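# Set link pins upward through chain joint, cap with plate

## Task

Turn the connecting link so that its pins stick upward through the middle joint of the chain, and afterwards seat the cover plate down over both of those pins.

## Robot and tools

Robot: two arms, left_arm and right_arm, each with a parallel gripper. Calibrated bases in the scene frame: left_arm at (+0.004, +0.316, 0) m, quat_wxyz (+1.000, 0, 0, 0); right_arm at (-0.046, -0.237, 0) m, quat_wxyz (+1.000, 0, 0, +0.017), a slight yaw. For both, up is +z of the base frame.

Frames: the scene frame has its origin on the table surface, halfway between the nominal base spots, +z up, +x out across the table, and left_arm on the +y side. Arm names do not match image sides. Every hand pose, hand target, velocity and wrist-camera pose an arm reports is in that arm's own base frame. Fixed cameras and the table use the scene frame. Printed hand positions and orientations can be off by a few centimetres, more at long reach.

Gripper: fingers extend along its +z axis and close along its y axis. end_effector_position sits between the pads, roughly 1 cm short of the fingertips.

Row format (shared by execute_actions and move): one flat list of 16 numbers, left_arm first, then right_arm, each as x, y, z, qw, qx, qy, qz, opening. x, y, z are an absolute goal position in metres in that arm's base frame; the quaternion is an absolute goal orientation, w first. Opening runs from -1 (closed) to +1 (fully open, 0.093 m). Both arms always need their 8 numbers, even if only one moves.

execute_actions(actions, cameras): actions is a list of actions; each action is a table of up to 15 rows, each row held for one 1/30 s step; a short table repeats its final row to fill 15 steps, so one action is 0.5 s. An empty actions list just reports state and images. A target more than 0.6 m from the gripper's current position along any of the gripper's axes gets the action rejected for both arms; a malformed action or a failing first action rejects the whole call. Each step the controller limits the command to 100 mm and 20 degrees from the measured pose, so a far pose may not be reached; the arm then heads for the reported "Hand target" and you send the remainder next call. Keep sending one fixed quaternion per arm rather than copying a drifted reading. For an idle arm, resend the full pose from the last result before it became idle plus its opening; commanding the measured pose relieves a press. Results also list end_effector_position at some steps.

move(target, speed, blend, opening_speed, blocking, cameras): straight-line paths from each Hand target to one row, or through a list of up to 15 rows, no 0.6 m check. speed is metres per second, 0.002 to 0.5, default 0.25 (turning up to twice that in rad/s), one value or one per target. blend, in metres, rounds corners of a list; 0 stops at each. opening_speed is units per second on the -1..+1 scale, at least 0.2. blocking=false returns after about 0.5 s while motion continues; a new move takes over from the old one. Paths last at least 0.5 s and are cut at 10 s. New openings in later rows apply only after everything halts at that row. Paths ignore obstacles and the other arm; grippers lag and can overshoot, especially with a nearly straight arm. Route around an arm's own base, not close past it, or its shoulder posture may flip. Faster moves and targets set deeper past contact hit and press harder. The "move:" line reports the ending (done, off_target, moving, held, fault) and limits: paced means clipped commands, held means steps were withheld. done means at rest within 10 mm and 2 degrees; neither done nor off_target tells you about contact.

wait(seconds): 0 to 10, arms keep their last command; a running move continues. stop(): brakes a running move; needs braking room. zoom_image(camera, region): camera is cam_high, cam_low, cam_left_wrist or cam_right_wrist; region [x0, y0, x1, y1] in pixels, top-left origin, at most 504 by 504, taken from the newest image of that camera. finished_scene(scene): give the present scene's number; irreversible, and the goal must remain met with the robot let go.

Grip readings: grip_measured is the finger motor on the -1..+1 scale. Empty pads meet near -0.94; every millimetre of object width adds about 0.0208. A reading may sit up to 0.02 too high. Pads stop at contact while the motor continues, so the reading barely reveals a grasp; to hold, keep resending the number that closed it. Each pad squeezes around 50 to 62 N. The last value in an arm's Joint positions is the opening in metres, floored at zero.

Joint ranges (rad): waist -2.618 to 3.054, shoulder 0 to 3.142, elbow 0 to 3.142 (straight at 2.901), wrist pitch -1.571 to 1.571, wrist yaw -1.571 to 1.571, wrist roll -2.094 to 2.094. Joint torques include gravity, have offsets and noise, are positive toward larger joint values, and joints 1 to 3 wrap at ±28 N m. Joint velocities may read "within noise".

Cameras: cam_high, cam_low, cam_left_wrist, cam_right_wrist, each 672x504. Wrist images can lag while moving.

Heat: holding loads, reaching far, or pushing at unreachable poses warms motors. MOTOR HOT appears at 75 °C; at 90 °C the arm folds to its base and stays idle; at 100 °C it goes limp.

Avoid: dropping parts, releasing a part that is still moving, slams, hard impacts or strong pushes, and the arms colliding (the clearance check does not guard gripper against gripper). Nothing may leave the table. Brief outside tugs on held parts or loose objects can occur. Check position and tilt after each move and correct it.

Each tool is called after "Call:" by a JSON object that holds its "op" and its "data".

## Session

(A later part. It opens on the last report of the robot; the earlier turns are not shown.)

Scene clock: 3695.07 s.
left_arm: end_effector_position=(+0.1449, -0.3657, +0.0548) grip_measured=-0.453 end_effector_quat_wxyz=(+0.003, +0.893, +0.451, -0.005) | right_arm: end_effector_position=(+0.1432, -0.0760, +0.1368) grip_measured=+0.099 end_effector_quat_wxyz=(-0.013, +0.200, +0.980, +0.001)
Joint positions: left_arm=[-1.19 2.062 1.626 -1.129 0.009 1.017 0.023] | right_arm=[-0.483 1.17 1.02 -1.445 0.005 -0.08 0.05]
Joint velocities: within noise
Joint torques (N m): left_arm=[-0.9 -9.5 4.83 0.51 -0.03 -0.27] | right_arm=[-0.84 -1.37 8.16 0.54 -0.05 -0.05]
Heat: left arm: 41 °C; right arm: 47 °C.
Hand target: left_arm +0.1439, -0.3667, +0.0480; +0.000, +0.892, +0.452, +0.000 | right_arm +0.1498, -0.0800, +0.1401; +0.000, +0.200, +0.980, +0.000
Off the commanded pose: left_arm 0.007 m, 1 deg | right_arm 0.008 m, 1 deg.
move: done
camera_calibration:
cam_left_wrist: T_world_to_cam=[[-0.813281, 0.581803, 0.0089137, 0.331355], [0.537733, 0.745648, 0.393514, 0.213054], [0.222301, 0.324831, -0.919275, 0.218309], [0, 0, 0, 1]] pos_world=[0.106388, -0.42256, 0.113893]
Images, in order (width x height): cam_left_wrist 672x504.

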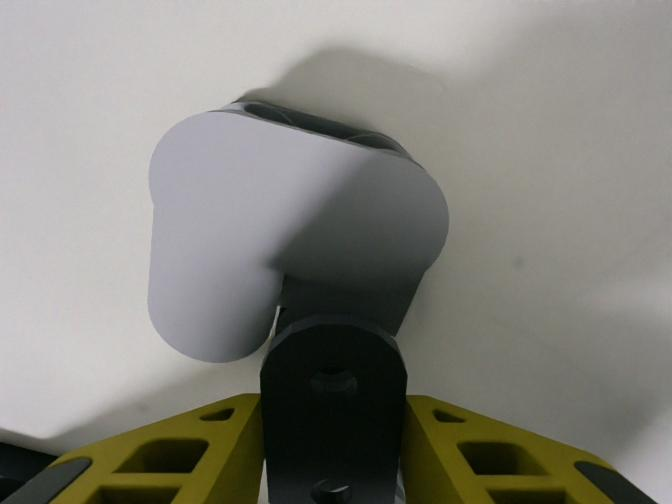

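Call:
{"op": "move", "data": {"target": [[0.1449,-0.3654,0.044,0,0.8922,0.4517,0,-0.6,0.15,-0.08,0.14,0.0,0.2,0.98,0,0.1]], "speed": [0.02], "cameras": ["cam_left_wrist"]}}

Call:
{"op": "zoom_image", "data": {"camera": "cam_left_wrist", "region": [290, 340, 380, 504]}}

Scene clock: 3715.40 s.
left_arm: end_effector_position=(+0.1447, -0.3651, +0.0509) grip_measured=-0.453 end_effector_quat_wxyz=(+0.003, +0.893, +0.451, -0.005) | right_arm: end_effector_position=(+0.1432, -0.0760, +0.1368) grip_measured=+0.099 end_effector_quat_wxyz=(-0.013, +0.200, +0.980, +0.001)
Joint positions: left_arm=[-1.19 2.062 1.61 -1.112 0.009 1.017 0.023] | right_arm=[-0.483 1.17 1.02 -1.445 0.005 -0.08 0.05]
Joint velocities: within noise
Joint torques (N m): left_arm=[-0.55 -9.5 4.77 0.49 -0.03 -0.23] | right_arm=[-0.9 -1.52 8.17 0.5 -0.04 -0.05]
Heat: left arm: 41 °C; right arm: 47 °C.
Hand target: left_arm +0.1448, -0.3654, +0.0441; +0.000, +0.892, +0.452, +0.000 | right_arm +0.1498, -0.0800, +0.1401; +0.000, +0.200, +0.980, +0.000
Off the commanded pose: left_arm 0.007 m, 1 deg | right_arm 0.008 m, 1 deg.
move: done
camera_calibration:
cam_left_wrist: T_world_to_cam=[[-0.813283, 0.581809, 0.00827083, 0.330908], [0.537621, 0.745926, 0.393139, 0.214409], [0.222562, 0.32418, -0.919442, 0.214357], [0, 0, 0, 1]] pos_world=[0.106143, -0.421948, 0.11006]
Images, in order (width x height): cam_left_wrist 672x504.

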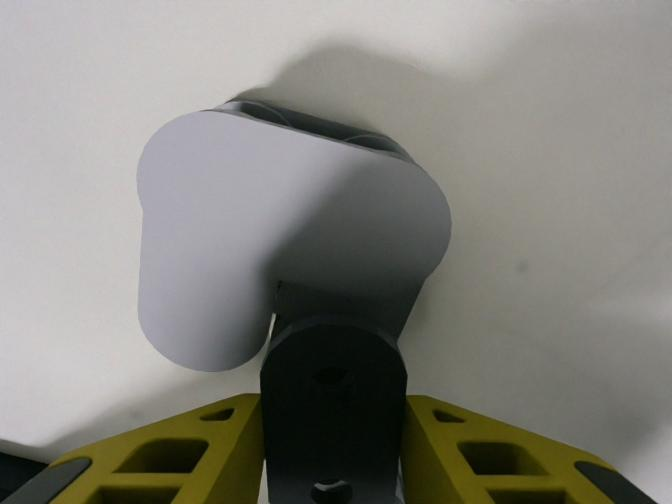

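Scaled by 3.073 from the camera's 672x504 image, which has a finer 960x720 frame.

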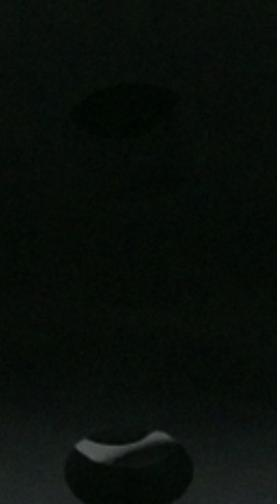

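Call:
{"op": "move", "data": {"target": [[0.1530,-0.3640,0.065,0,0.8922,0.4517,0,-0.6,0.15,-0.08,0.14,0.0,0.2,0.98,0,0.1],[0.1457,-0.3651,0.062,0,0.8922,0.4517,0,-0.6,0.15,-0.08,0.14,0.0,0.2,0.98,0,0.1],[0.1457,-0.3651,0.043,0,0.8922,0.4517,0,-0.6,0.15,-0.08,0.14,0.0,0.2,0.98,0,0.1]], "speed": [0.04,0.03,0.03], "cameras": ["cam_left_wrist"]}}

Call:
{"op": "zoom_image", "data": {"camera": "cam_left_wrist", "region": [290, 340, 380, 504]}}

Scene clock: 3738.93 s.
left_arm: end_effector_position=(+0.1469, -0.3641, +0.0502) grip_measured=-0.453 end_effector_quat_wxyz=(+0.003, +0.892, +0.452, -0.005) | right_arm: end_effector_position=(+0.1432, -0.0760, +0.1368) grip_measured=+0.099 end_effector_quat_wxyz=(-0.013, +0.200, +0.980, +0.001)
Joint positions: left_arm=[-1.183 2.062 1.607 -1.109 0.009 1.02 0.023] | right_arm=[-0.483 1.17 1.02 -1.445 0.005 -0.08 0.05]
Joint velocities: within noise
Joint torques (N m): left_arm=[-0.92 -9.4 4.81 0.47 -0.03 -0.25] | right_arm=[-0.83 -1.48 8.14 0.54 -0.04 -0.08]
Heat: left arm: 42 °C; right arm: 47 °C.
Hand target: left_arm +0.1457, -0.3649, +0.0431; +0.000, +0.892, +0.452, +0.000 | right_arm +0.1498, -0.0800, +0.1401; +0.000, +0.200, +0.980, +0.000
Off the commanded pose: left_arm 0.007 m, 1 deg | right_arm 0.008 m, 1 deg.
move: done
camera_calibration:
cam_left_wrist: T_world_to_cam=[[-0.81484, 0.579635, 0.00770557, 0.331646], [0.535417, 0.747451, 0.393251, 0.213633], [0.222182, 0.324562, -0.919399, 0.213038], [0, 0, 0, 1]] pos_world=[0.108523, -0.421058, 0.1093]
Images, in order (width x height): cam_left_wrist 672x504.

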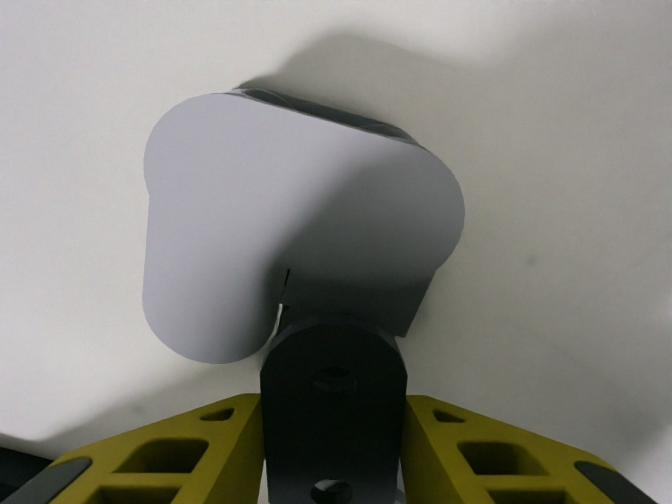

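Scaled by 3.073 from the camera's 672x504 image, which has a finer 960x720 frame.

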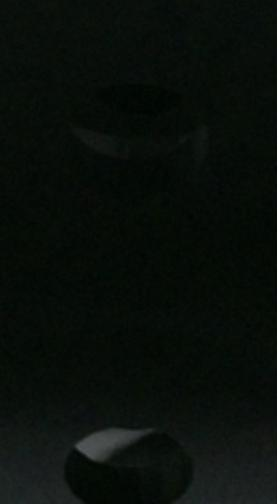

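Call:
{"op": "move", "data": {"target": [[0.1456,-0.3650,0.039,0,0.8922,0.4517,0,-0.6,0.15,-0.08,0.14,0.0,0.2,0.98,0,0.1]], "speed": [0.015], "cameras": ["cam_left_wrist"]}}

Call:
{"op": "zoom_image", "data": {"camera": "cam_left_wrist", "region": [290, 340, 380, 504]}}

Scene clock: 3755.97 s.
left_arm: end_effector_position=(+0.1474, -0.3653, +0.0495) grip_measured=-0.453 end_effector_quat_wxyz=(+0.006, +0.892, +0.452, -0.005) | right_arm: end_effector_position=(+0.1432, -0.0760, +0.1368) grip_measured=+0.099 end_effector_quat_wxyz=(-0.013, +0.200, +0.980, +0.001)
Joint positions: left_arm=[-1.183 2.062 1.604 -1.101 0.009 1.02 0.023] | right_arm=[-0.483 1.17 1.02 -1.445 0.005 -0.08 0.05]
Joint velocities: within noise
Joint torques (N m): left_arm=[-0.95 -9.13 4.05 0.54 -0.03 -0.25] | right_arm=[-0.98 -1.48 8.09 0.56 -0.1 -0.11]
Heat: left arm: 42 °C; right arm: 47 °C.
Hand target: left_arm +0.1455, -0.3647, +0.0391; +0.000, +0.892, +0.452, +0.000 | right_arm +0.1498, -0.0800, +0.1401; +0.000, +0.200, +0.980, +0.000
Off the commanded pose: left_arm 0.011 m, 1 deg | right_arm 0.008 m, 1 deg.
move: off_target (left_arm)
camera_calibration:
cam_left_wrist: T_world_to_cam=[[-0.814851, 0.579663, 0.00287333, 0.332952], [0.53457, 0.749527, 0.390441, 0.215518], [0.224171, 0.319688, -0.920623, 0.210702], [0, 0, 0, 1]] pos_world=[0.108864, -0.421895, 0.108874]
Images, in order (width x height): cam_left_wrist 672x504.

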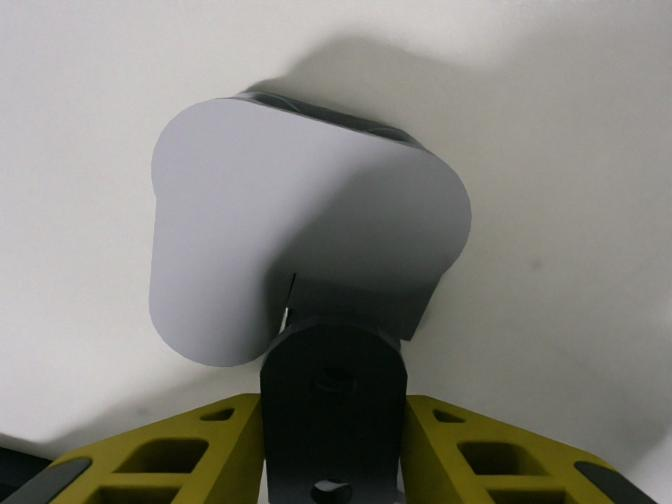

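Scaled by 3.073 from the camera's 672x504 image, which has a finer 960x720 frame.

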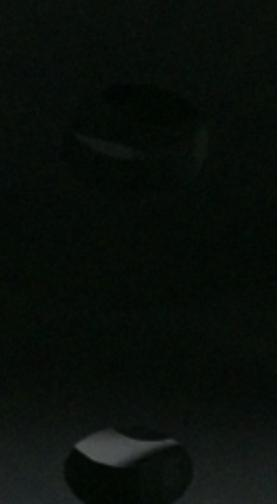

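Call:
{"op": "zoom_image", "data": {"camera": "cam_left_wrist", "region": [305, 355, 365, 405]}}

Call:
{"op": "zoom_image", "data": {"camera": "cam_left_wrist", "region": [305, 464, 355, 504]}}

Scaled by 8.400 from the camera's 672x504 image, which has a finer 960x720 frame.

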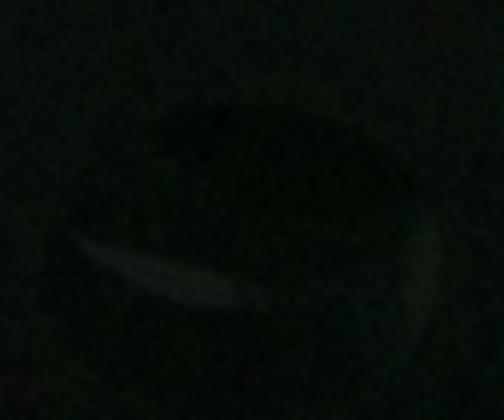

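Scaled by 10.080 from the camera's 672x504 image, which has a finer 960x720 frame.

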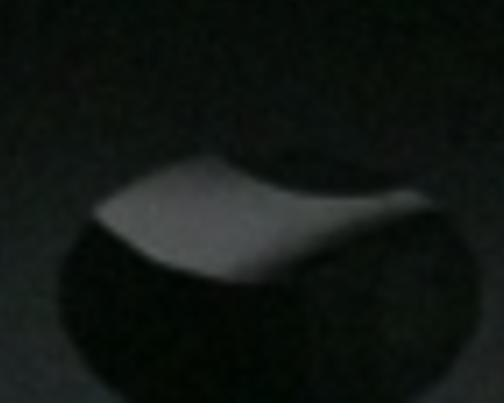

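Call:
{"op": "move", "data": {"target": [[0.1520,-0.3650,0.065,0,0.8874,0.4610,0,-0.6,0.15,-0.08,0.14,0.0,0.2,0.98,0,0.1],[0.1442,-0.3668,0.062,0,0.8874,0.4610,0,-0.6,0.15,-0.08,0.14,0.0,0.2,0.98,0,0.1],[0.1442,-0.3668,0.0445,0,0.8874,0.4610,0,-0.6,0.15,-0.08,0.14,0.0,0.2,0.98,0,0.1]], "speed": [0.04,0.03,0.03], "cameras": ["cam_left_wrist"]}}

Call:
{"op": "zoom_image", "data": {"camera": "cam_left_wrist", "region": [305, 355, 365, 405]}}

Call:
{"op": "zoom_image", "data": {"camera": "cam_left_wrist", "region": [305, 464, 355, 504]}}

Scene clock: 3807.70 s.
left_arm: end_effector_position=(+0.1464, -0.3655, +0.0525) grip_measured=-0.453 end_effector_quat_wxyz=(+0.004, +0.887, +0.461, -0.005) | right_arm: end_effector_position=(+0.1432, -0.0760, +0.1368) grip_measured=+0.099 end_effector_quat_wxyz=(-0.013, +0.200, +0.980, +0.001)
Joint positions: left_arm=[-1.186 2.062 1.617 -1.116 0.009 0.996 0.023] | right_arm=[-0.483 1.17 1.02 -1.445 0.005 -0.08 0.05]
Joint velocities: within noise
Joint torques (N m): left_arm=[-1.18 -9.17 4.81 0.47 -0.03 -0.28] | right_arm=[-0.81 -1.42 7.99 0.5 -0.1 -0.09]
Heat: left arm: 43 °C; right arm: 47 °C.
Hand target: left_arm +0.1441, -0.3666, +0.0445; +0.000, +0.887, +0.461, +0.000 | right_arm +0.1498, -0.0800, +0.1401; +0.000, +0.200, +0.980, +0.000
Off the commanded pose: left_arm 0.008 m, 1 deg | right_arm 0.008 m, 1 deg.
move: done
camera_calibration:
cam_left_wrist: T_world_to_cam=[[-0.826825, 0.562427, 0.00606715, 0.327503], [0.519373, 0.759301, 0.392063, 0.22078], [0.2159, 0.327318, -0.919918, 0.217733], [0, 0, 0, 1]] pos_world=[0.109112, -0.423104, 0.111749]
Images, in order (width x height): cam_left_wrist 672x504.

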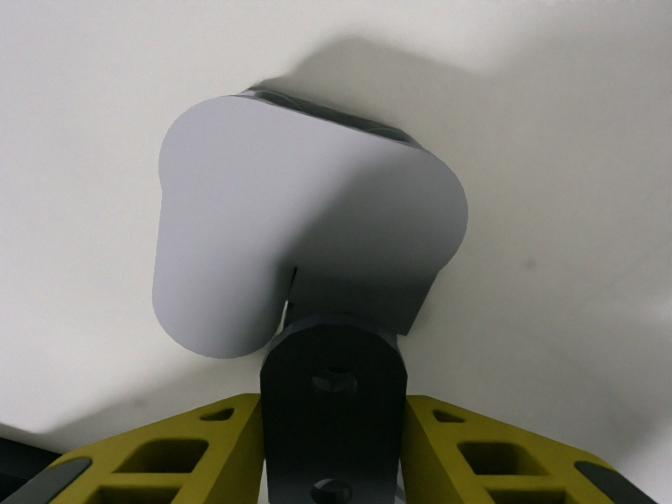

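Scaled by 8.400 from the camera's 672x504 image, which has a finer 960x720 frame.

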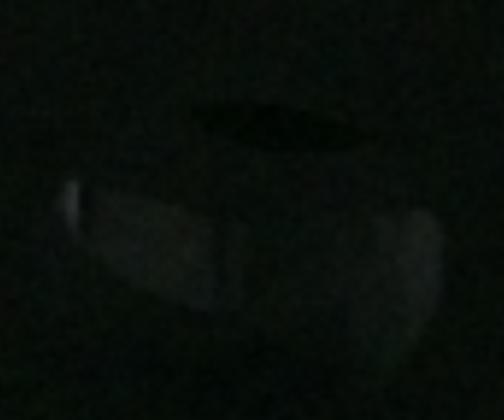

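Scaled by 10.080 from the camera's 672x504 image, which has a finer 960x720 frame.

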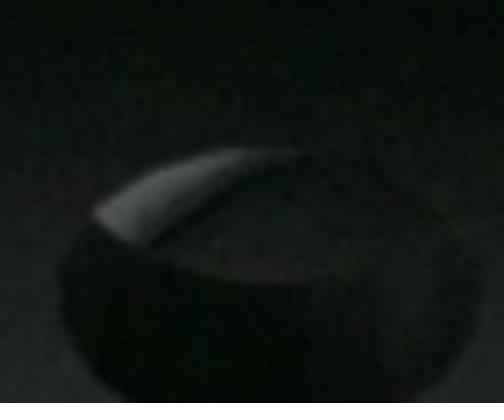

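Call:
{"op": "move", "data": {"target": [[0.1420,-0.3675,0.060,0,0.8874,0.4610,0,-0.6,0.15,-0.08,0.14,0.0,0.2,0.98,0,0.1],[0.1425,-0.3673,0.043,0,0.8874,0.4610,0,-0.6,0.15,-0.08,0.14,0.0,0.2,0.98,0,0.1]], "speed": [0.03,0.02], "cameras": ["cam_left_wrist"]}}

Call:
{"op": "zoom_image", "data": {"camera": "cam_left_wrist", "region": [305, 355, 365, 405]}}

Call:
{"op": "zoom_image", "data": {"camera": "cam_left_wrist", "region": [305, 464, 355, 504]}}

Scene clock: 3825.47 s.
left_arm: end_effector_position=(+0.1440, -0.3678, +0.0525) grip_measured=-0.453 end_effector_quat_wxyz=(+0.007, +0.888, +0.460, -0.005) | right_arm: end_effector_position=(+0.1432, -0.0760, +0.1368) grip_measured=+0.099 end_effector_quat_wxyz=(-0.013, +0.200, +0.980, +0.001)
Joint positions: left_arm=[-1.194 2.062 1.617 -1.111 0.009 0.991 0.023] | right_arm=[-0.483 1.17 1.02 -1.445 0.005 -0.08 0.05]
Joint velocities: within noise
Joint torques (N m): left_arm=[-0.87 -9.13 4.41 0.47 -0.03 -0.27] | right_arm=[-0.81 -1.44 8.13 0.51 -0.06 -0.06]
Heat: left arm: 43 °C; right arm: 47 °C.
Hand target: left_arm +0.1424, -0.3671, +0.0431; +0.000, +0.887, +0.461, +0.000 | right_arm +0.1498, -0.0800, +0.1401; +0.000, +0.200, +0.980, +0.000
Off the commanded pose: left_arm 0.010 m, 1 deg | right_arm 0.008 m, 1 deg.
move: done
camera_calibration:
cam_left_wrist: T_world_to_cam=[[-0.825542, 0.564338, 0.00170853, 0.327634], [0.520367, 0.76004, 0.389304, 0.224005], [0.2184, 0.322276, -0.921108, 0.21685], [0, 0, 0, 1]] pos_world=[0.106551, -0.425034, 0.111977]
Images, in order (width x height): cam_left_wrist 672x504.

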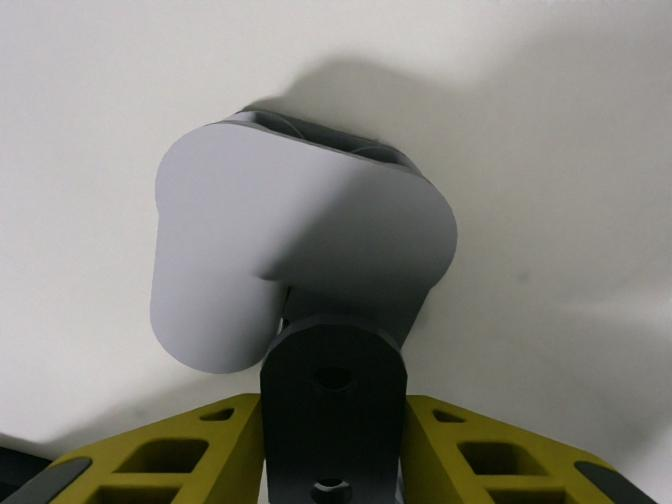

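Scaled by 8.400 from the camera's 672x504 image, which has a finer 960x720 frame.

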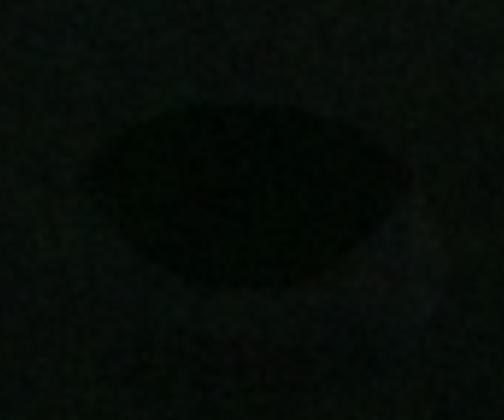

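Scaled by 10.080 from the camera's 672x504 image, which has a finer 960x720 frame.

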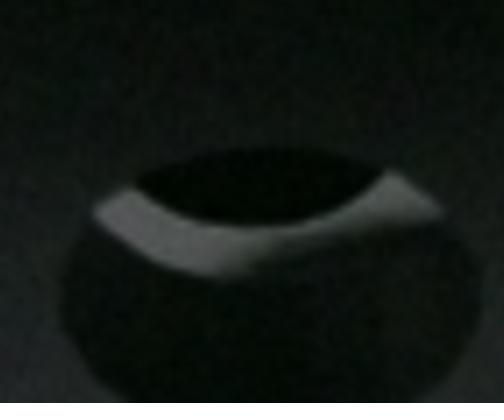

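Call:
{"op": "wait", "data": {"seconds": 0, "cameras": ["cam_low","cam_high"]}}

Call:
{"op": "zoom_image", "data": {"camera": "cam_low", "region": [170, 240, 280, 320]}}

Scene clock: 3843.57 s.
left_arm: end_effector_position=(+0.1441, -0.3679, +0.0525) grip_measured=-0.453 end_effector_quat_wxyz=(+0.007, +0.888, +0.460, -0.005) | right_arm: end_effector_position=(+0.1432, -0.0760, +0.1368) grip_measured=+0.099 end_effector_quat_wxyz=(-0.013, +0.200, +0.980, +0.001)
Joint positions: left_arm=[-1.194 2.062 1.617 -1.11 0.009 0.991 0.023] | right_arm=[-0.483 1.17 1.02 -1.445 0.005 -0.08 0.05]
Joint velocities: within noise
Joint torques (N m): left_arm=[-0.88 -9.13 4.41 0.5 -0.03 -0.27] | right_arm=[-0.79 -1.33 7.91 0.53 -0.04 -0.06]
Heat: left arm: 43 °C; right arm: 47 °C.
Hand target: left_arm +0.1424, -0.3671, +0.0431; +0.000, +0.887, +0.461, +0.000 | right_arm +0.1498, -0.0800, +0.1401; +0.000, +0.200, +0.980, +0.000
Tool commands: left_gripper/opening=-0.6 right_gripper/opening=+0.1
Off the commanded pose: left_arm 0.010 m, 1 deg | right_arm 0.008 m, 1 deg.
Images, in order (width x height): cam_high 672x504, cam_low 672x504.

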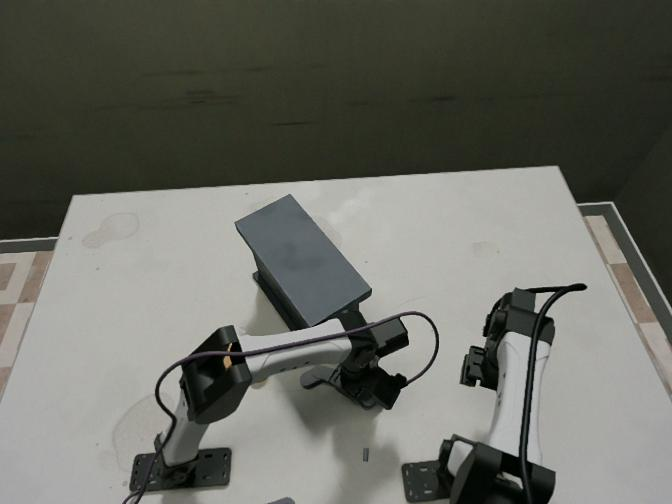

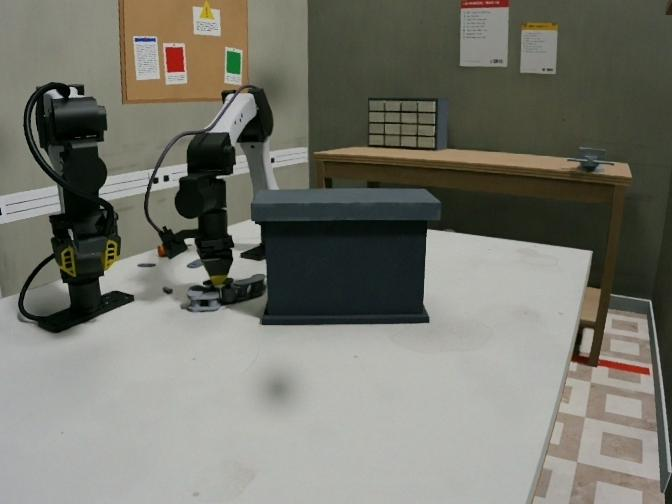

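Scaled by 4.582 from the camera's 672x504 image, which has a finer 960x720 frame.

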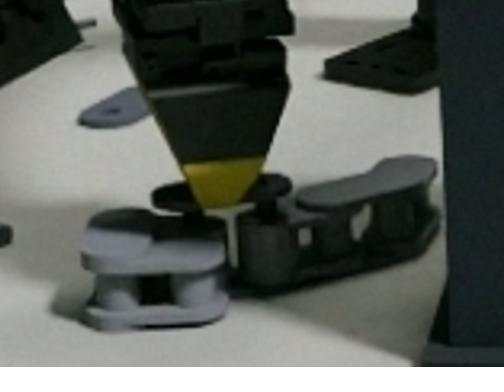

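Call:
{"op": "move", "data": {"target": [[0.1500,-0.3640,0.080,0,0.8874,0.4610,0,-0.6,0.15,-0.08,0.14,0.0,0.2,0.98,0,0.1],[0.1439,-0.3656,0.080,0,0.8874,0.4610,0,-0.6,0.15,-0.08,0.14,0.0,0.2,0.98,0,0.1],[0.1439,-0.3656,0.0425,0,0.8874,0.4610,0,-0.6,0.15,-0.08,0.14,0.0,0.2,0.98,0,0.1]], "speed": [0.05,0.03,0.03], "cameras": ["cam_left_wrist"]}}

Call:
{"op": "zoom_image", "data": {"camera": "cam_left_wrist", "region": [305, 355, 365, 405]}}

Call:
{"op": "zoom_image", "data": {"camera": "cam_left_wrist", "region": [305, 464, 355, 504]}}

Scene clock: 3909.93 s.
left_arm: end_effector_position=(+0.1444, -0.3654, +0.0499) grip_measured=-0.453 end_effector_quat_wxyz=(+0.004, +0.888, +0.461, -0.005) | right_arm: end_effector_position=(+0.1432, -0.0760, +0.1368) grip_measured=+0.099 end_effector_quat_wxyz=(-0.013, +0.200, +0.980, +0.001)
Joint positions: left_arm=[-1.191 2.062 1.606 -1.107 0.009 0.993 0.023] | right_arm=[-0.483 1.17 1.02 -1.445 0.005 -0.08 0.05]
Joint velocities: within noise
Joint torques (N m): left_arm=[-0.66 -9.44 4.68 0.48 -0.03 -0.23] | right_arm=[-0.85 -1.43 8.08 0.54 -0.11 -0.07]
Heat: left arm: 44 °C; right arm: 48 °C.
Hand target: left_arm +0.1439, -0.3655, +0.0426; +0.000, +0.887, +0.461, +0.000 | right_arm +0.1498, -0.0800, +0.1401; +0.000, +0.200, +0.980, +0.000
Off the commanded pose: left_arm 0.007 m, 1 deg | right_arm 0.008 m, 1 deg.
move: done
camera_calibration:
cam_left_wrist: T_world_to_cam=[[-0.825962, 0.563681, 0.00705499, 0.326097], [0.520712, 0.758085, 0.39264, 0.222093], [0.215976, 0.327979, -0.919665, 0.215916], [0, 0, 0, 1]] pos_world=[0.107065, -0.422996, 0.109067]
Images, in order (width x height): cam_left_wrist 672x504.

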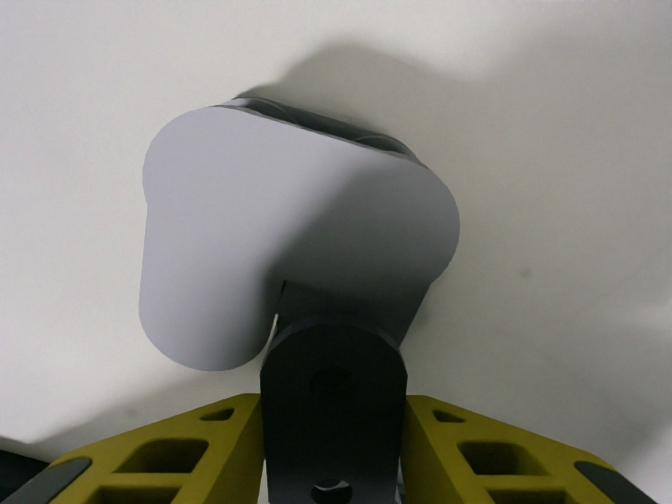

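Scaled by 8.400 from the camera's 672x504 image, which has a finer 960x720 frame.

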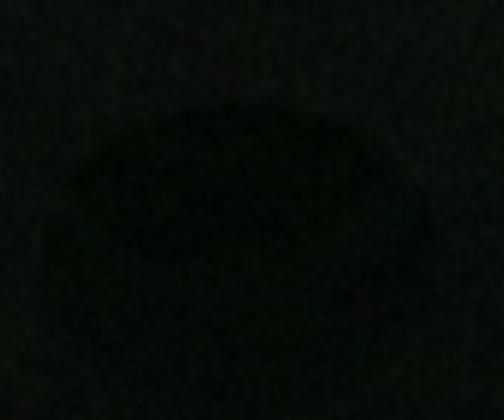

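Scaled by 10.080 from the camera's 672x504 image, which has a finer 960x720 frame.

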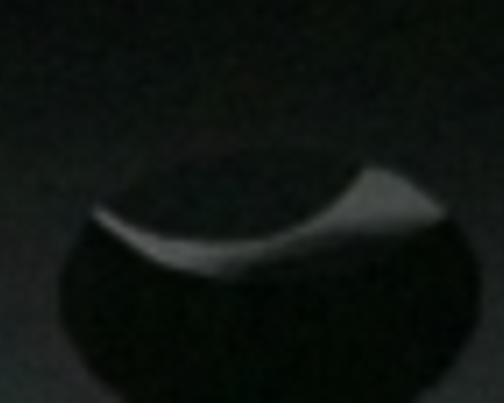

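Call:
{"op": "move", "data": {"target": [[0.1505,-0.3643,0.080,0,0.8894,0.4571,0,-0.6,0.15,-0.08,0.14,0.0,0.2,0.98,0,0.1],[0.1444,-0.3659,0.080,0,0.8894,0.4571,0,-0.6,0.15,-0.08,0.14,0.0,0.2,0.98,0,0.1],[0.1444,-0.3659,0.0425,0,0.8894,0.4571,0,-0.6,0.15,-0.08,0.14,0.0,0.2,0.98,0,0.1]], "speed": [0.05,0.03,0.03], "cameras": ["cam_left_wrist"]}}

Call:
{"op": "zoom_image", "data": {"camera": "cam_left_wrist", "region": [305, 355, 365, 405]}}

Call:
{"op": "zoom_image", "data": {"camera": "cam_left_wrist", "region": [305, 464, 355, 504]}}

Scene clock: 3926.20 s.
left_arm: end_effector_position=(+0.1444, -0.3654, +0.0502) grip_measured=-0.453 end_effector_quat_wxyz=(+0.004, +0.889, +0.458, -0.005) | right_arm: end_effector_position=(+0.1432, -0.0760, +0.1368) grip_measured=+0.099 end_effector_quat_wxyz=(-0.013, +0.200, +0.980, +0.001)
Joint positions: left_arm=[-1.191 2.062 1.607 -1.108 0.009 1 0.023] | right_arm=[-0.483 1.17 1.02 -1.445 0.005 -0.08 0.05]
Joint velocities: within noise
Joint torques (N m): left_arm=[-0.57 -9.26 4.79 0.54 -0.03 -0.21] | right_arm=[-0.92 -1.48 8.01 0.54 -0.1 -0.07]
Heat: left arm: 45 °C; right arm: 48 °C.
Hand target: left_arm +0.1444, -0.3657, +0.0425; +0.000, +0.889, +0.457, +0.000 | right_arm +0.1498, -0.0800, +0.1401; +0.000, +0.200, +0.980, +0.000
Off the commanded pose: left_arm 0.008 m, 1 deg | right_arm 0.008 m, 1 deg.
move: done
camera_calibration:
cam_left_wrist: T_world_to_cam=[[-0.822073, 0.569339, 0.00697364, 0.327656], [0.525876, 0.754506, 0.392652, 0.21996], [0.218291, 0.326456, -0.919661, 0.215298], [0, 0, 0, 1]] pos_world=[0.106689, -0.422794, 0.109349]
Images, in order (width x height): cam_left_wrist 672x504.

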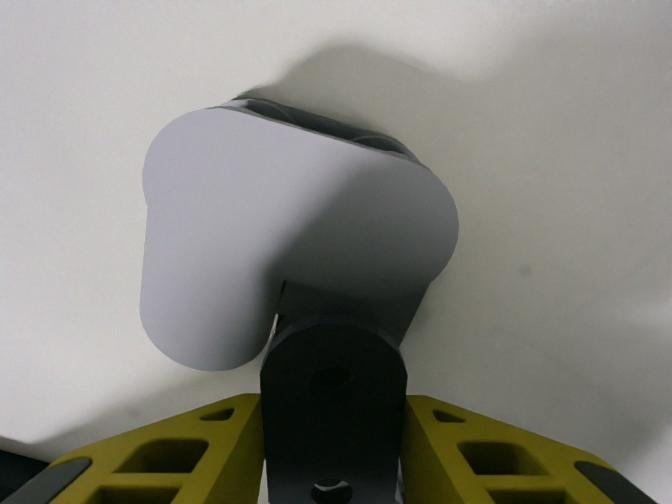

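Scaled by 8.400 from the camera's 672x504 image, which has a finer 960x720 frame.

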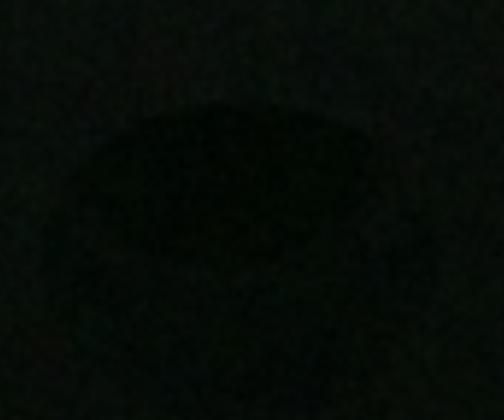

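Scaled by 10.080 from the camera's 672x504 image, which has a finer 960x720 frame.

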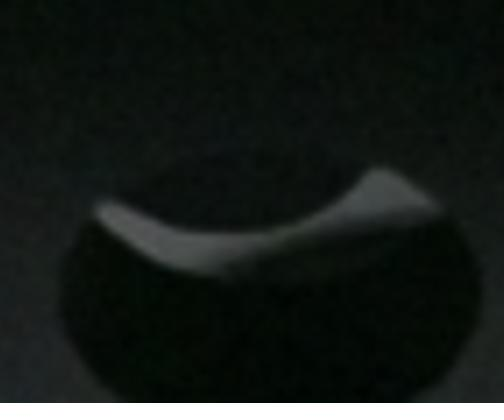

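Call:
{"op": "move", "data": {"target": [[0.1515,-0.3639,0.080,0,0.8894,0.4571,0,-0.6,0.15,-0.08,0.14,0.0,0.2,0.98,0,0.1],[0.1450,-0.3657,0.080,0,0.8894,0.4571,0,-0.6,0.15,-0.08,0.14,0.0,0.2,0.98,0,0.1],[0.1450,-0.3657,0.0425,0,0.8894,0.4571,0,-0.6,0.15,-0.08,0.14,0.0,0.2,0.98,0,0.1]], "speed": [0.05,0.03,0.03], "cameras": ["cam_left_wrist"]}}

Call:
{"op": "zoom_image", "data": {"camera": "cam_left_wrist", "region": [305, 355, 365, 405]}}

Call:
{"op": "zoom_image", "data": {"camera": "cam_left_wrist", "region": [305, 464, 355, 504]}}

Scene clock: 3947.63 s.
left_arm: end_effector_position=(+0.1453, -0.3652, +0.0503) grip_measured=-0.453 end_effector_quat_wxyz=(+0.004, +0.889, +0.457, -0.005) | right_arm: end_effector_position=(+0.1432, -0.0760, +0.1368) grip_measured=+0.099 end_effector_quat_wxyz=(-0.013, +0.200, +0.980, +0.001)
Joint positions: left_arm=[-1.188 2.062 1.607 -1.108 0.009 1.004 0.023] | right_arm=[-0.483 1.17 1.02 -1.445 0.005 -0.08 0.05]
Joint velocities: within noise
Joint torques (N m): left_arm=[-0.66 -9.25 4.81 0.44 -0.03 -0.23] | right_arm=[-0.94 -1.5 7.88 0.53 -0.08 -0.02]
Heat: left arm: 45 °C; right arm: 48 °C.
Hand target: left_arm +0.1449, -0.3656, +0.0426; +0.000, +0.890, +0.457, +0.000 | right_arm +0.1498, -0.0800, +0.1401; +0.000, +0.200, +0.980, +0.000
Off the commanded pose: left_arm 0.008 m, 1 deg | right_arm 0.008 m, 1 deg.
move: done
camera_calibration:
cam_left_wrist: T_world_to_cam=[[-0.821205, 0.570595, 0.00660965, 0.3286], [0.526954, 0.753849, 0.392467, 0.218902], [0.218957, 0.325779, -0.919742, 0.214779], [0, 0, 0, 1]] pos_world=[0.107468, -0.422487, 0.109458]
Images, in order (width x height): cam_left_wrist 672x504.

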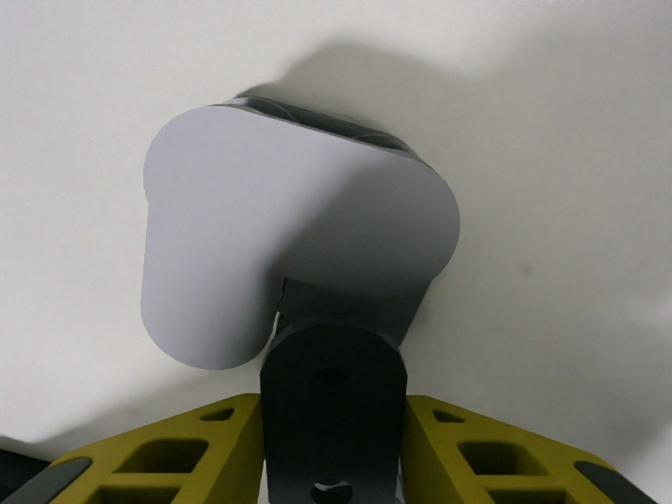

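Scaled by 8.400 from the camera's 672x504 image, which has a finer 960x720 frame.

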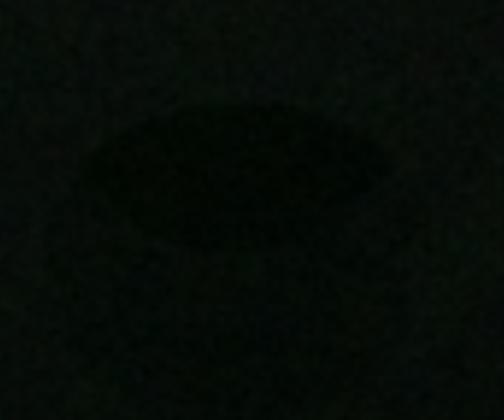

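Scaled by 10.080 from the camera's 672x504 image, which has a finer 960x720 frame.

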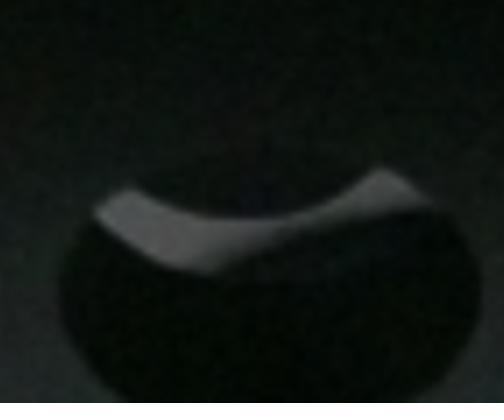

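Call:
{"op": "move", "data": {"target": [[0.1449,-0.3662,0.039,0,0.8894,0.4571,0,-0.6,0.15,-0.08,0.14,0.0,0.2,0.98,0,0.1]], "speed": [0.015], "cameras": ["cam_left_wrist"]}}

Call:
{"op": "zoom_image", "data": {"camera": "cam_left_wrist", "region": [305, 355, 365, 405]}}

Call:
{"op": "zoom_image", "data": {"camera": "cam_left_wrist", "region": [305, 464, 355, 504]}}

Scene clock: 3957.47 s.
left_arm: end_effector_position=(+0.1455, -0.3657, +0.0463) grip_measured=-0.453 end_effector_quat_wxyz=(+0.003, +0.889, +0.457, -0.005) | right_arm: end_effector_position=(+0.1432, -0.0760, +0.1368) grip_measured=+0.099 end_effector_quat_wxyz=(-0.013, +0.200, +0.980, +0.001)
Joint positions: left_arm=[-1.188 2.068 1.601 -1.096 0.009 1.004 0.023] | right_arm=[-0.483 1.17 1.02 -1.445 0.005 -0.08 0.05]
Joint velocities: within noise
Joint torques (N m): left_arm=[-0.75 -9.47 4.78 0.49 -0.03 -0.24] | right_arm=[-0.92 -1.57 8.09 0.53 -0.07 -0.09]
Heat: left arm: 45 °C; right arm: 48 °C.
Hand target: left_arm +0.1448, -0.3661, +0.0392; +0.000, +0.890, +0.457, +0.000 | right_arm +0.1498, -0.0800, +0.1401; +0.000, +0.200, +0.980, +0.000
Off the commanded pose: left_arm 0.007 m, 1 deg | right_arm 0.008 m, 1 deg.
move: done
camera_calibration:
cam_left_wrist: T_world_to_cam=[[-0.821202, 0.570588, 0.00756614, 0.329008], [0.527122, 0.753432, 0.393042, 0.220529], [0.218565, 0.326755, -0.919489, 0.21161], [0, 0, 0, 1]] pos_world=[0.107685, -0.423026, 0.105406]
Images, in order (width x height): cam_left_wrist 672x504.

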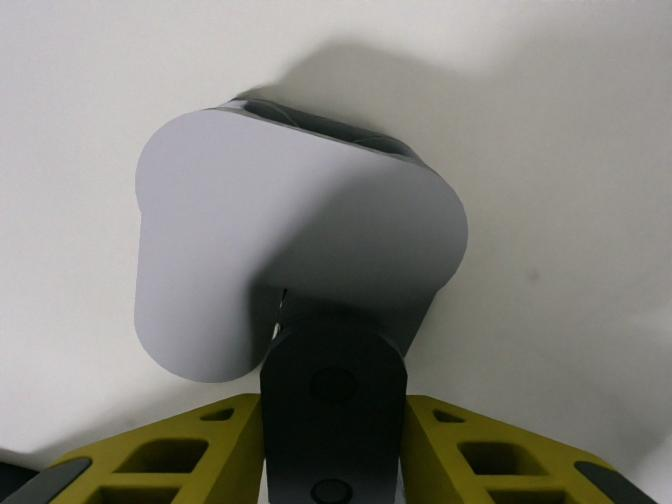

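Scaled by 8.400 from the camera's 672x504 image, which has a finer 960x720 frame.

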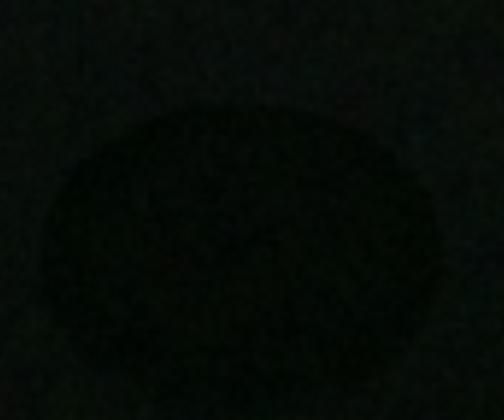

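Scaled by 10.080 from the camera's 672x504 image, which has a finer 960x720 frame.

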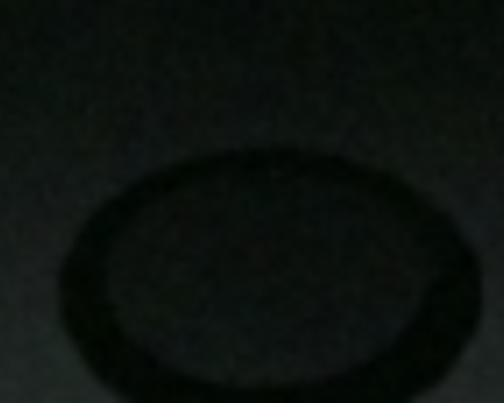

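Call:
{"op": "move", "data": {"target": [[0.1449,-0.3662,0.034,0,0.8894,0.4571,0,-0.6,0.15,-0.08,0.14,0.0,0.2,0.98,0,0.1]], "speed": [0.015], "cameras": ["cam_left_wrist","cam_low"]}}

Call:
{"op": "zoom_image", "data": {"camera": "cam_left_wrist", "region": [240, 290, 430, 504]}}

Call:
{"op": "zoom_image", "data": {"camera": "cam_low", "region": [170, 240, 280, 320]}}

Scene clock: 3968.53 s.
left_arm: end_effector_position=(+0.1455, -0.3657, +0.0431) grip_measured=-0.453 end_effector_quat_wxyz=(+0.005, +0.889, +0.457, -0.005) | right_arm: end_effector_position=(+0.1432, -0.0760, +0.1368) grip_measured=+0.099 end_effector_quat_wxyz=(-0.013, +0.200, +0.980, +0.001)
Joint positions: left_arm=[-1.188 2.068 1.588 -1.08 0.009 1.004 0.023] | right_arm=[-0.483 1.17 1.02 -1.445 0.005 -0.08 0.05]
Joint velocities: within noise
Joint torques (N m): left_arm=[-0.73 -8.99 4.74 0.52 -0.03 -0.24] | right_arm=[-0.91 -1.57 7.97 0.57 -0.04 -0.06]
Heat: left arm: 47 °C; right arm: 48 °C.
Hand target: left_arm +0.1448, -0.3661, +0.0342; +0.000, +0.889, +0.457, +0.000 | right_arm +0.1498, -0.0800, +0.1401; +0.000, +0.200, +0.980, +0.000
Off the commanded pose: left_arm 0.009 m, 1 deg | right_arm 0.008 m, 1 deg.
move: done
camera_calibration:
cam_left_wrist: T_world_to_cam=[[-0.821426, 0.570292, 0.00502047, 0.329051], [0.526389, 0.754743, 0.391506, 0.222421], [0.219484, 0.324236, -0.920162, 0.20766], [0, 0, 0, 1]] pos_world=[0.107633, -0.422856, 0.10235]
Images, in order (width x height): cam_low 672x504, cam_left_wrist 672x504.

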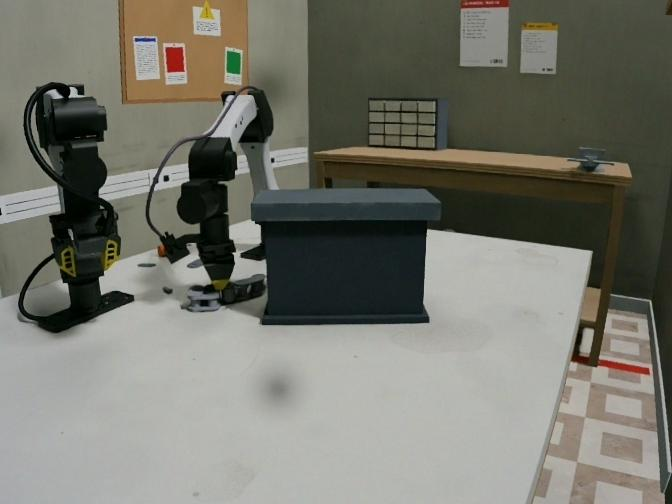

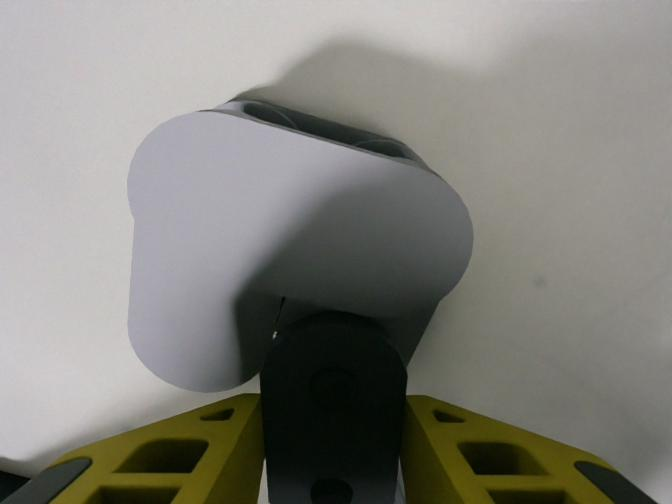

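Scaled by 2.355 from the camera's 672x504 image, which has a finer 960x720 frame.

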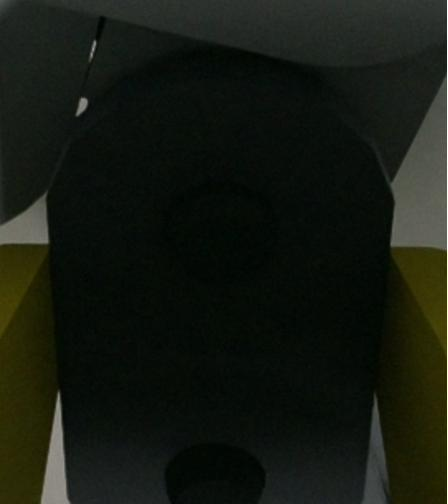

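Scaled by 4.582 from the camera's 672x504 image, which has a finer 960x720 frame.

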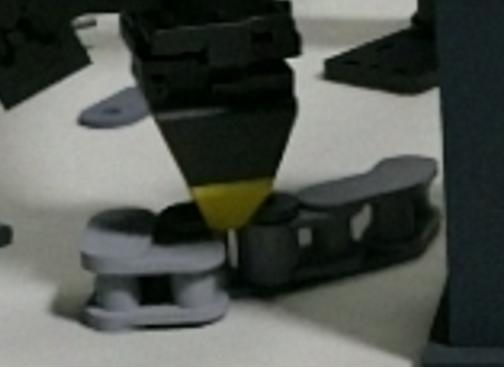

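Call:
{"op": "move", "data": {"target": [[0.1449,-0.3660,0.030,0,0.8894,0.4571,0,-0.6,0.15,-0.08,0.14,0.0,0.2,0.98,0,0.1]], "speed": [0.015], "cameras": ["cam_left_wrist"]}}

Call:
{"op": "zoom_image", "data": {"camera": "cam_left_wrist", "region": [240, 290, 430, 504]}}

Scene clock: 3973.03 s.
left_arm: end_effector_position=(+0.1454, -0.3657, +0.0405) grip_measured=-0.453 end_effector_quat_wxyz=(+0.004, +0.889, +0.457, -0.005) | right_arm: end_effector_position=(+0.1432, -0.0760, +0.1368) grip_measured=+0.099 end_effector_quat_wxyz=(-0.013, +0.200, +0.980, +0.001)
Joint positions: left_arm=[-1.188 2.071 1.582 -1.072 0.009 1.004 0.023] | right_arm=[-0.483 1.17 1.02 -1.445 0.005 -0.08 0.05]
Joint velocities: within noise
Joint torques (N m): left_arm=[-0.72 -8.95 4.29 0.58 -0.03 -0.24] | right_arm=[-0.98 -1.42 7.91 0.54 -0.04 -0.05]
Heat: left arm: 47 °C; right arm: 48 °C.
Hand target: left_arm +0.1448, -0.3658, +0.0302; +0.000, +0.889, +0.457, +0.000 | right_arm +0.1498, -0.0800, +0.1401; +0.000, +0.200, +0.980, +0.000
Off the commanded pose: left_arm 0.011 m, 1 deg | right_arm 0.008 m, 1 deg.
move: off_target (left_arm)
camera_calibration:
cam_left_wrist: T_world_to_cam=[[-0.821425, 0.570289, 0.00565798, 0.329025], [0.526501, 0.754466, 0.39189, 0.223273], [0.219222, 0.324887, -0.919995, 0.205594], [0, 0, 0, 1]] pos_world=[0.107645, -0.422886, 0.0997851]
Images, in order (width x height): cam_left_wrist 672x504.

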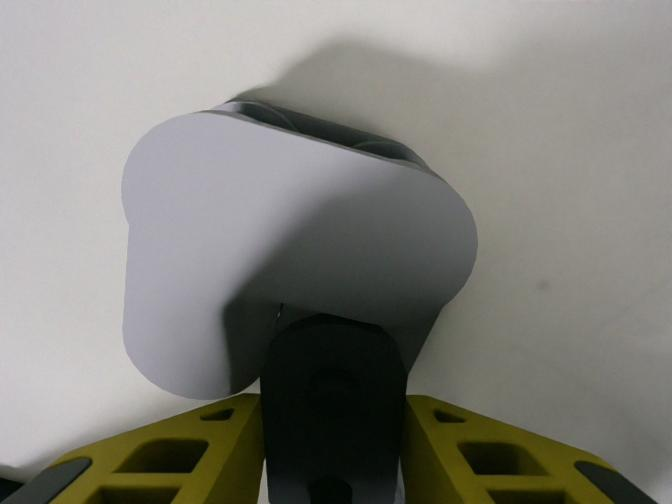

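Scaled by 2.355 from the camera's 672x504 image, which has a finer 960x720 frame.

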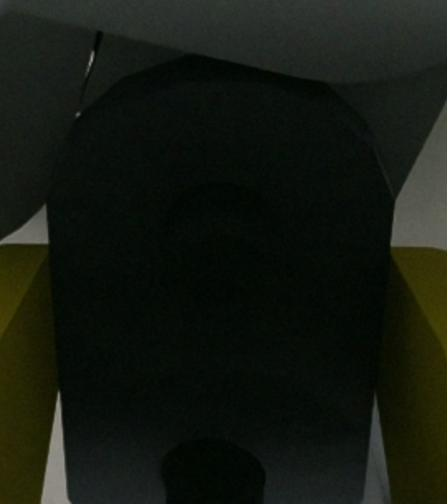

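Call:
{"op": "move", "data": {"target": [[0.1449,-0.3660,0.033,0,0.8894,0.4571,0,-0.6,0.15,-0.08,0.14,0.0,0.2,0.98,0,0.1],[0.1449,-0.3660,0.033,0,0.8894,0.4571,0,-0.15,0.15,-0.08,0.14,0.0,0.2,0.98,0,0.1]], "speed": [0.015,0.015], "opening_speed": 0.3, "cameras": ["cam_left_wrist","cam_low"]}}

Call:
{"op": "zoom_image", "data": {"camera": "cam_low", "region": [170, 240, 280, 320]}}

Scene clock: 3984.40 s.
left_arm: end_effector_position=(+0.1454, -0.3657, +0.0405) grip_measured=-0.152 end_effector_quat_wxyz=(+0.004, +0.889, +0.457, -0.005) | right_arm: end_effector_position=(+0.1432, -0.0760, +0.1368) grip_measured=+0.099 end_effector_quat_wxyz=(-0.013, +0.200, +0.980, +0.001)
Joint positions: left_arm=[-1.188 2.071 1.582 -1.072 0.009 1.004 0.038] | right_arm=[-0.483 1.17 1.02 -1.445 0.005 -0.08 0.05]
Joint velocities: within noise
Joint torques (N m): left_arm=[-0.72 -9.25 4.9 0.47 -0.03 -0.24] | right_arm=[-1.03 -1.73 7.95 0.51 -0.09 -0.07]
Heat: left arm: 45 °C; right arm: 48 °C.
Hand target: left_arm +0.1448, -0.3659, +0.0331; +0.000, +0.890, +0.457, +0.000 | right_arm +0.1498, -0.0800, +0.1401; +0.000, +0.200, +0.980, +0.000
Off the commanded pose: left_arm 0.008 m, 1 deg | right_arm 0.008 m, 1 deg.
move: done
camera_calibration:
cam_left_wrist: T_world_to_cam=[[-0.821207, 0.570602, 0.00565315, 0.329108], [0.526787, 0.754266, 0.391891, 0.223158], [0.21935, 0.324802, -0.919994, 0.205544], [0, 0, 0, 1]] pos_world=[0.107623, -0.422871, 0.0997851]
Images, in order (width x height): cam_low 672x504, cam_left_wrist 672x504.

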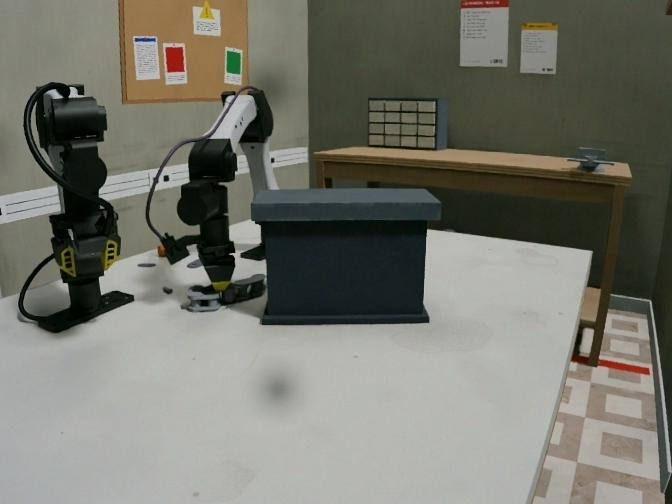

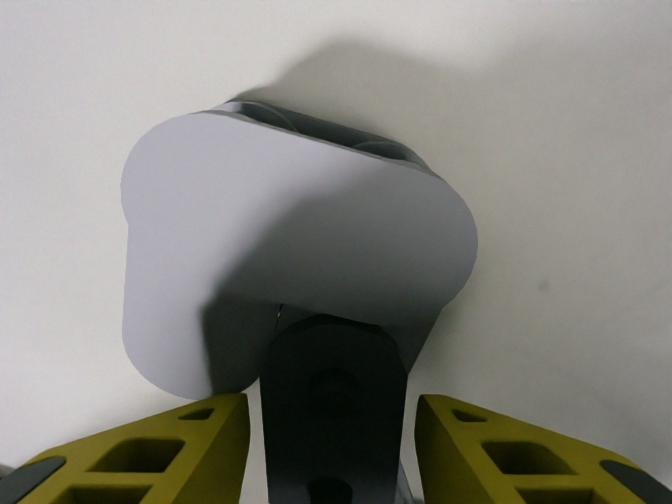

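Scaled by 4.582 from the camera's 672x504 image, which has a finer 960x720 frame.

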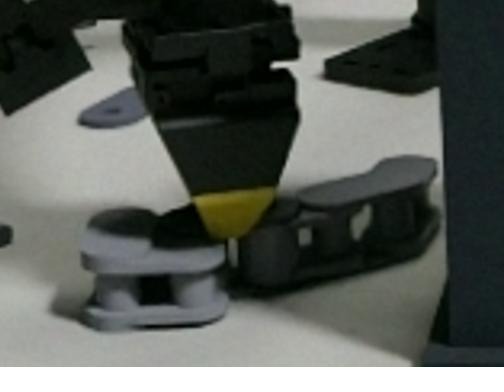

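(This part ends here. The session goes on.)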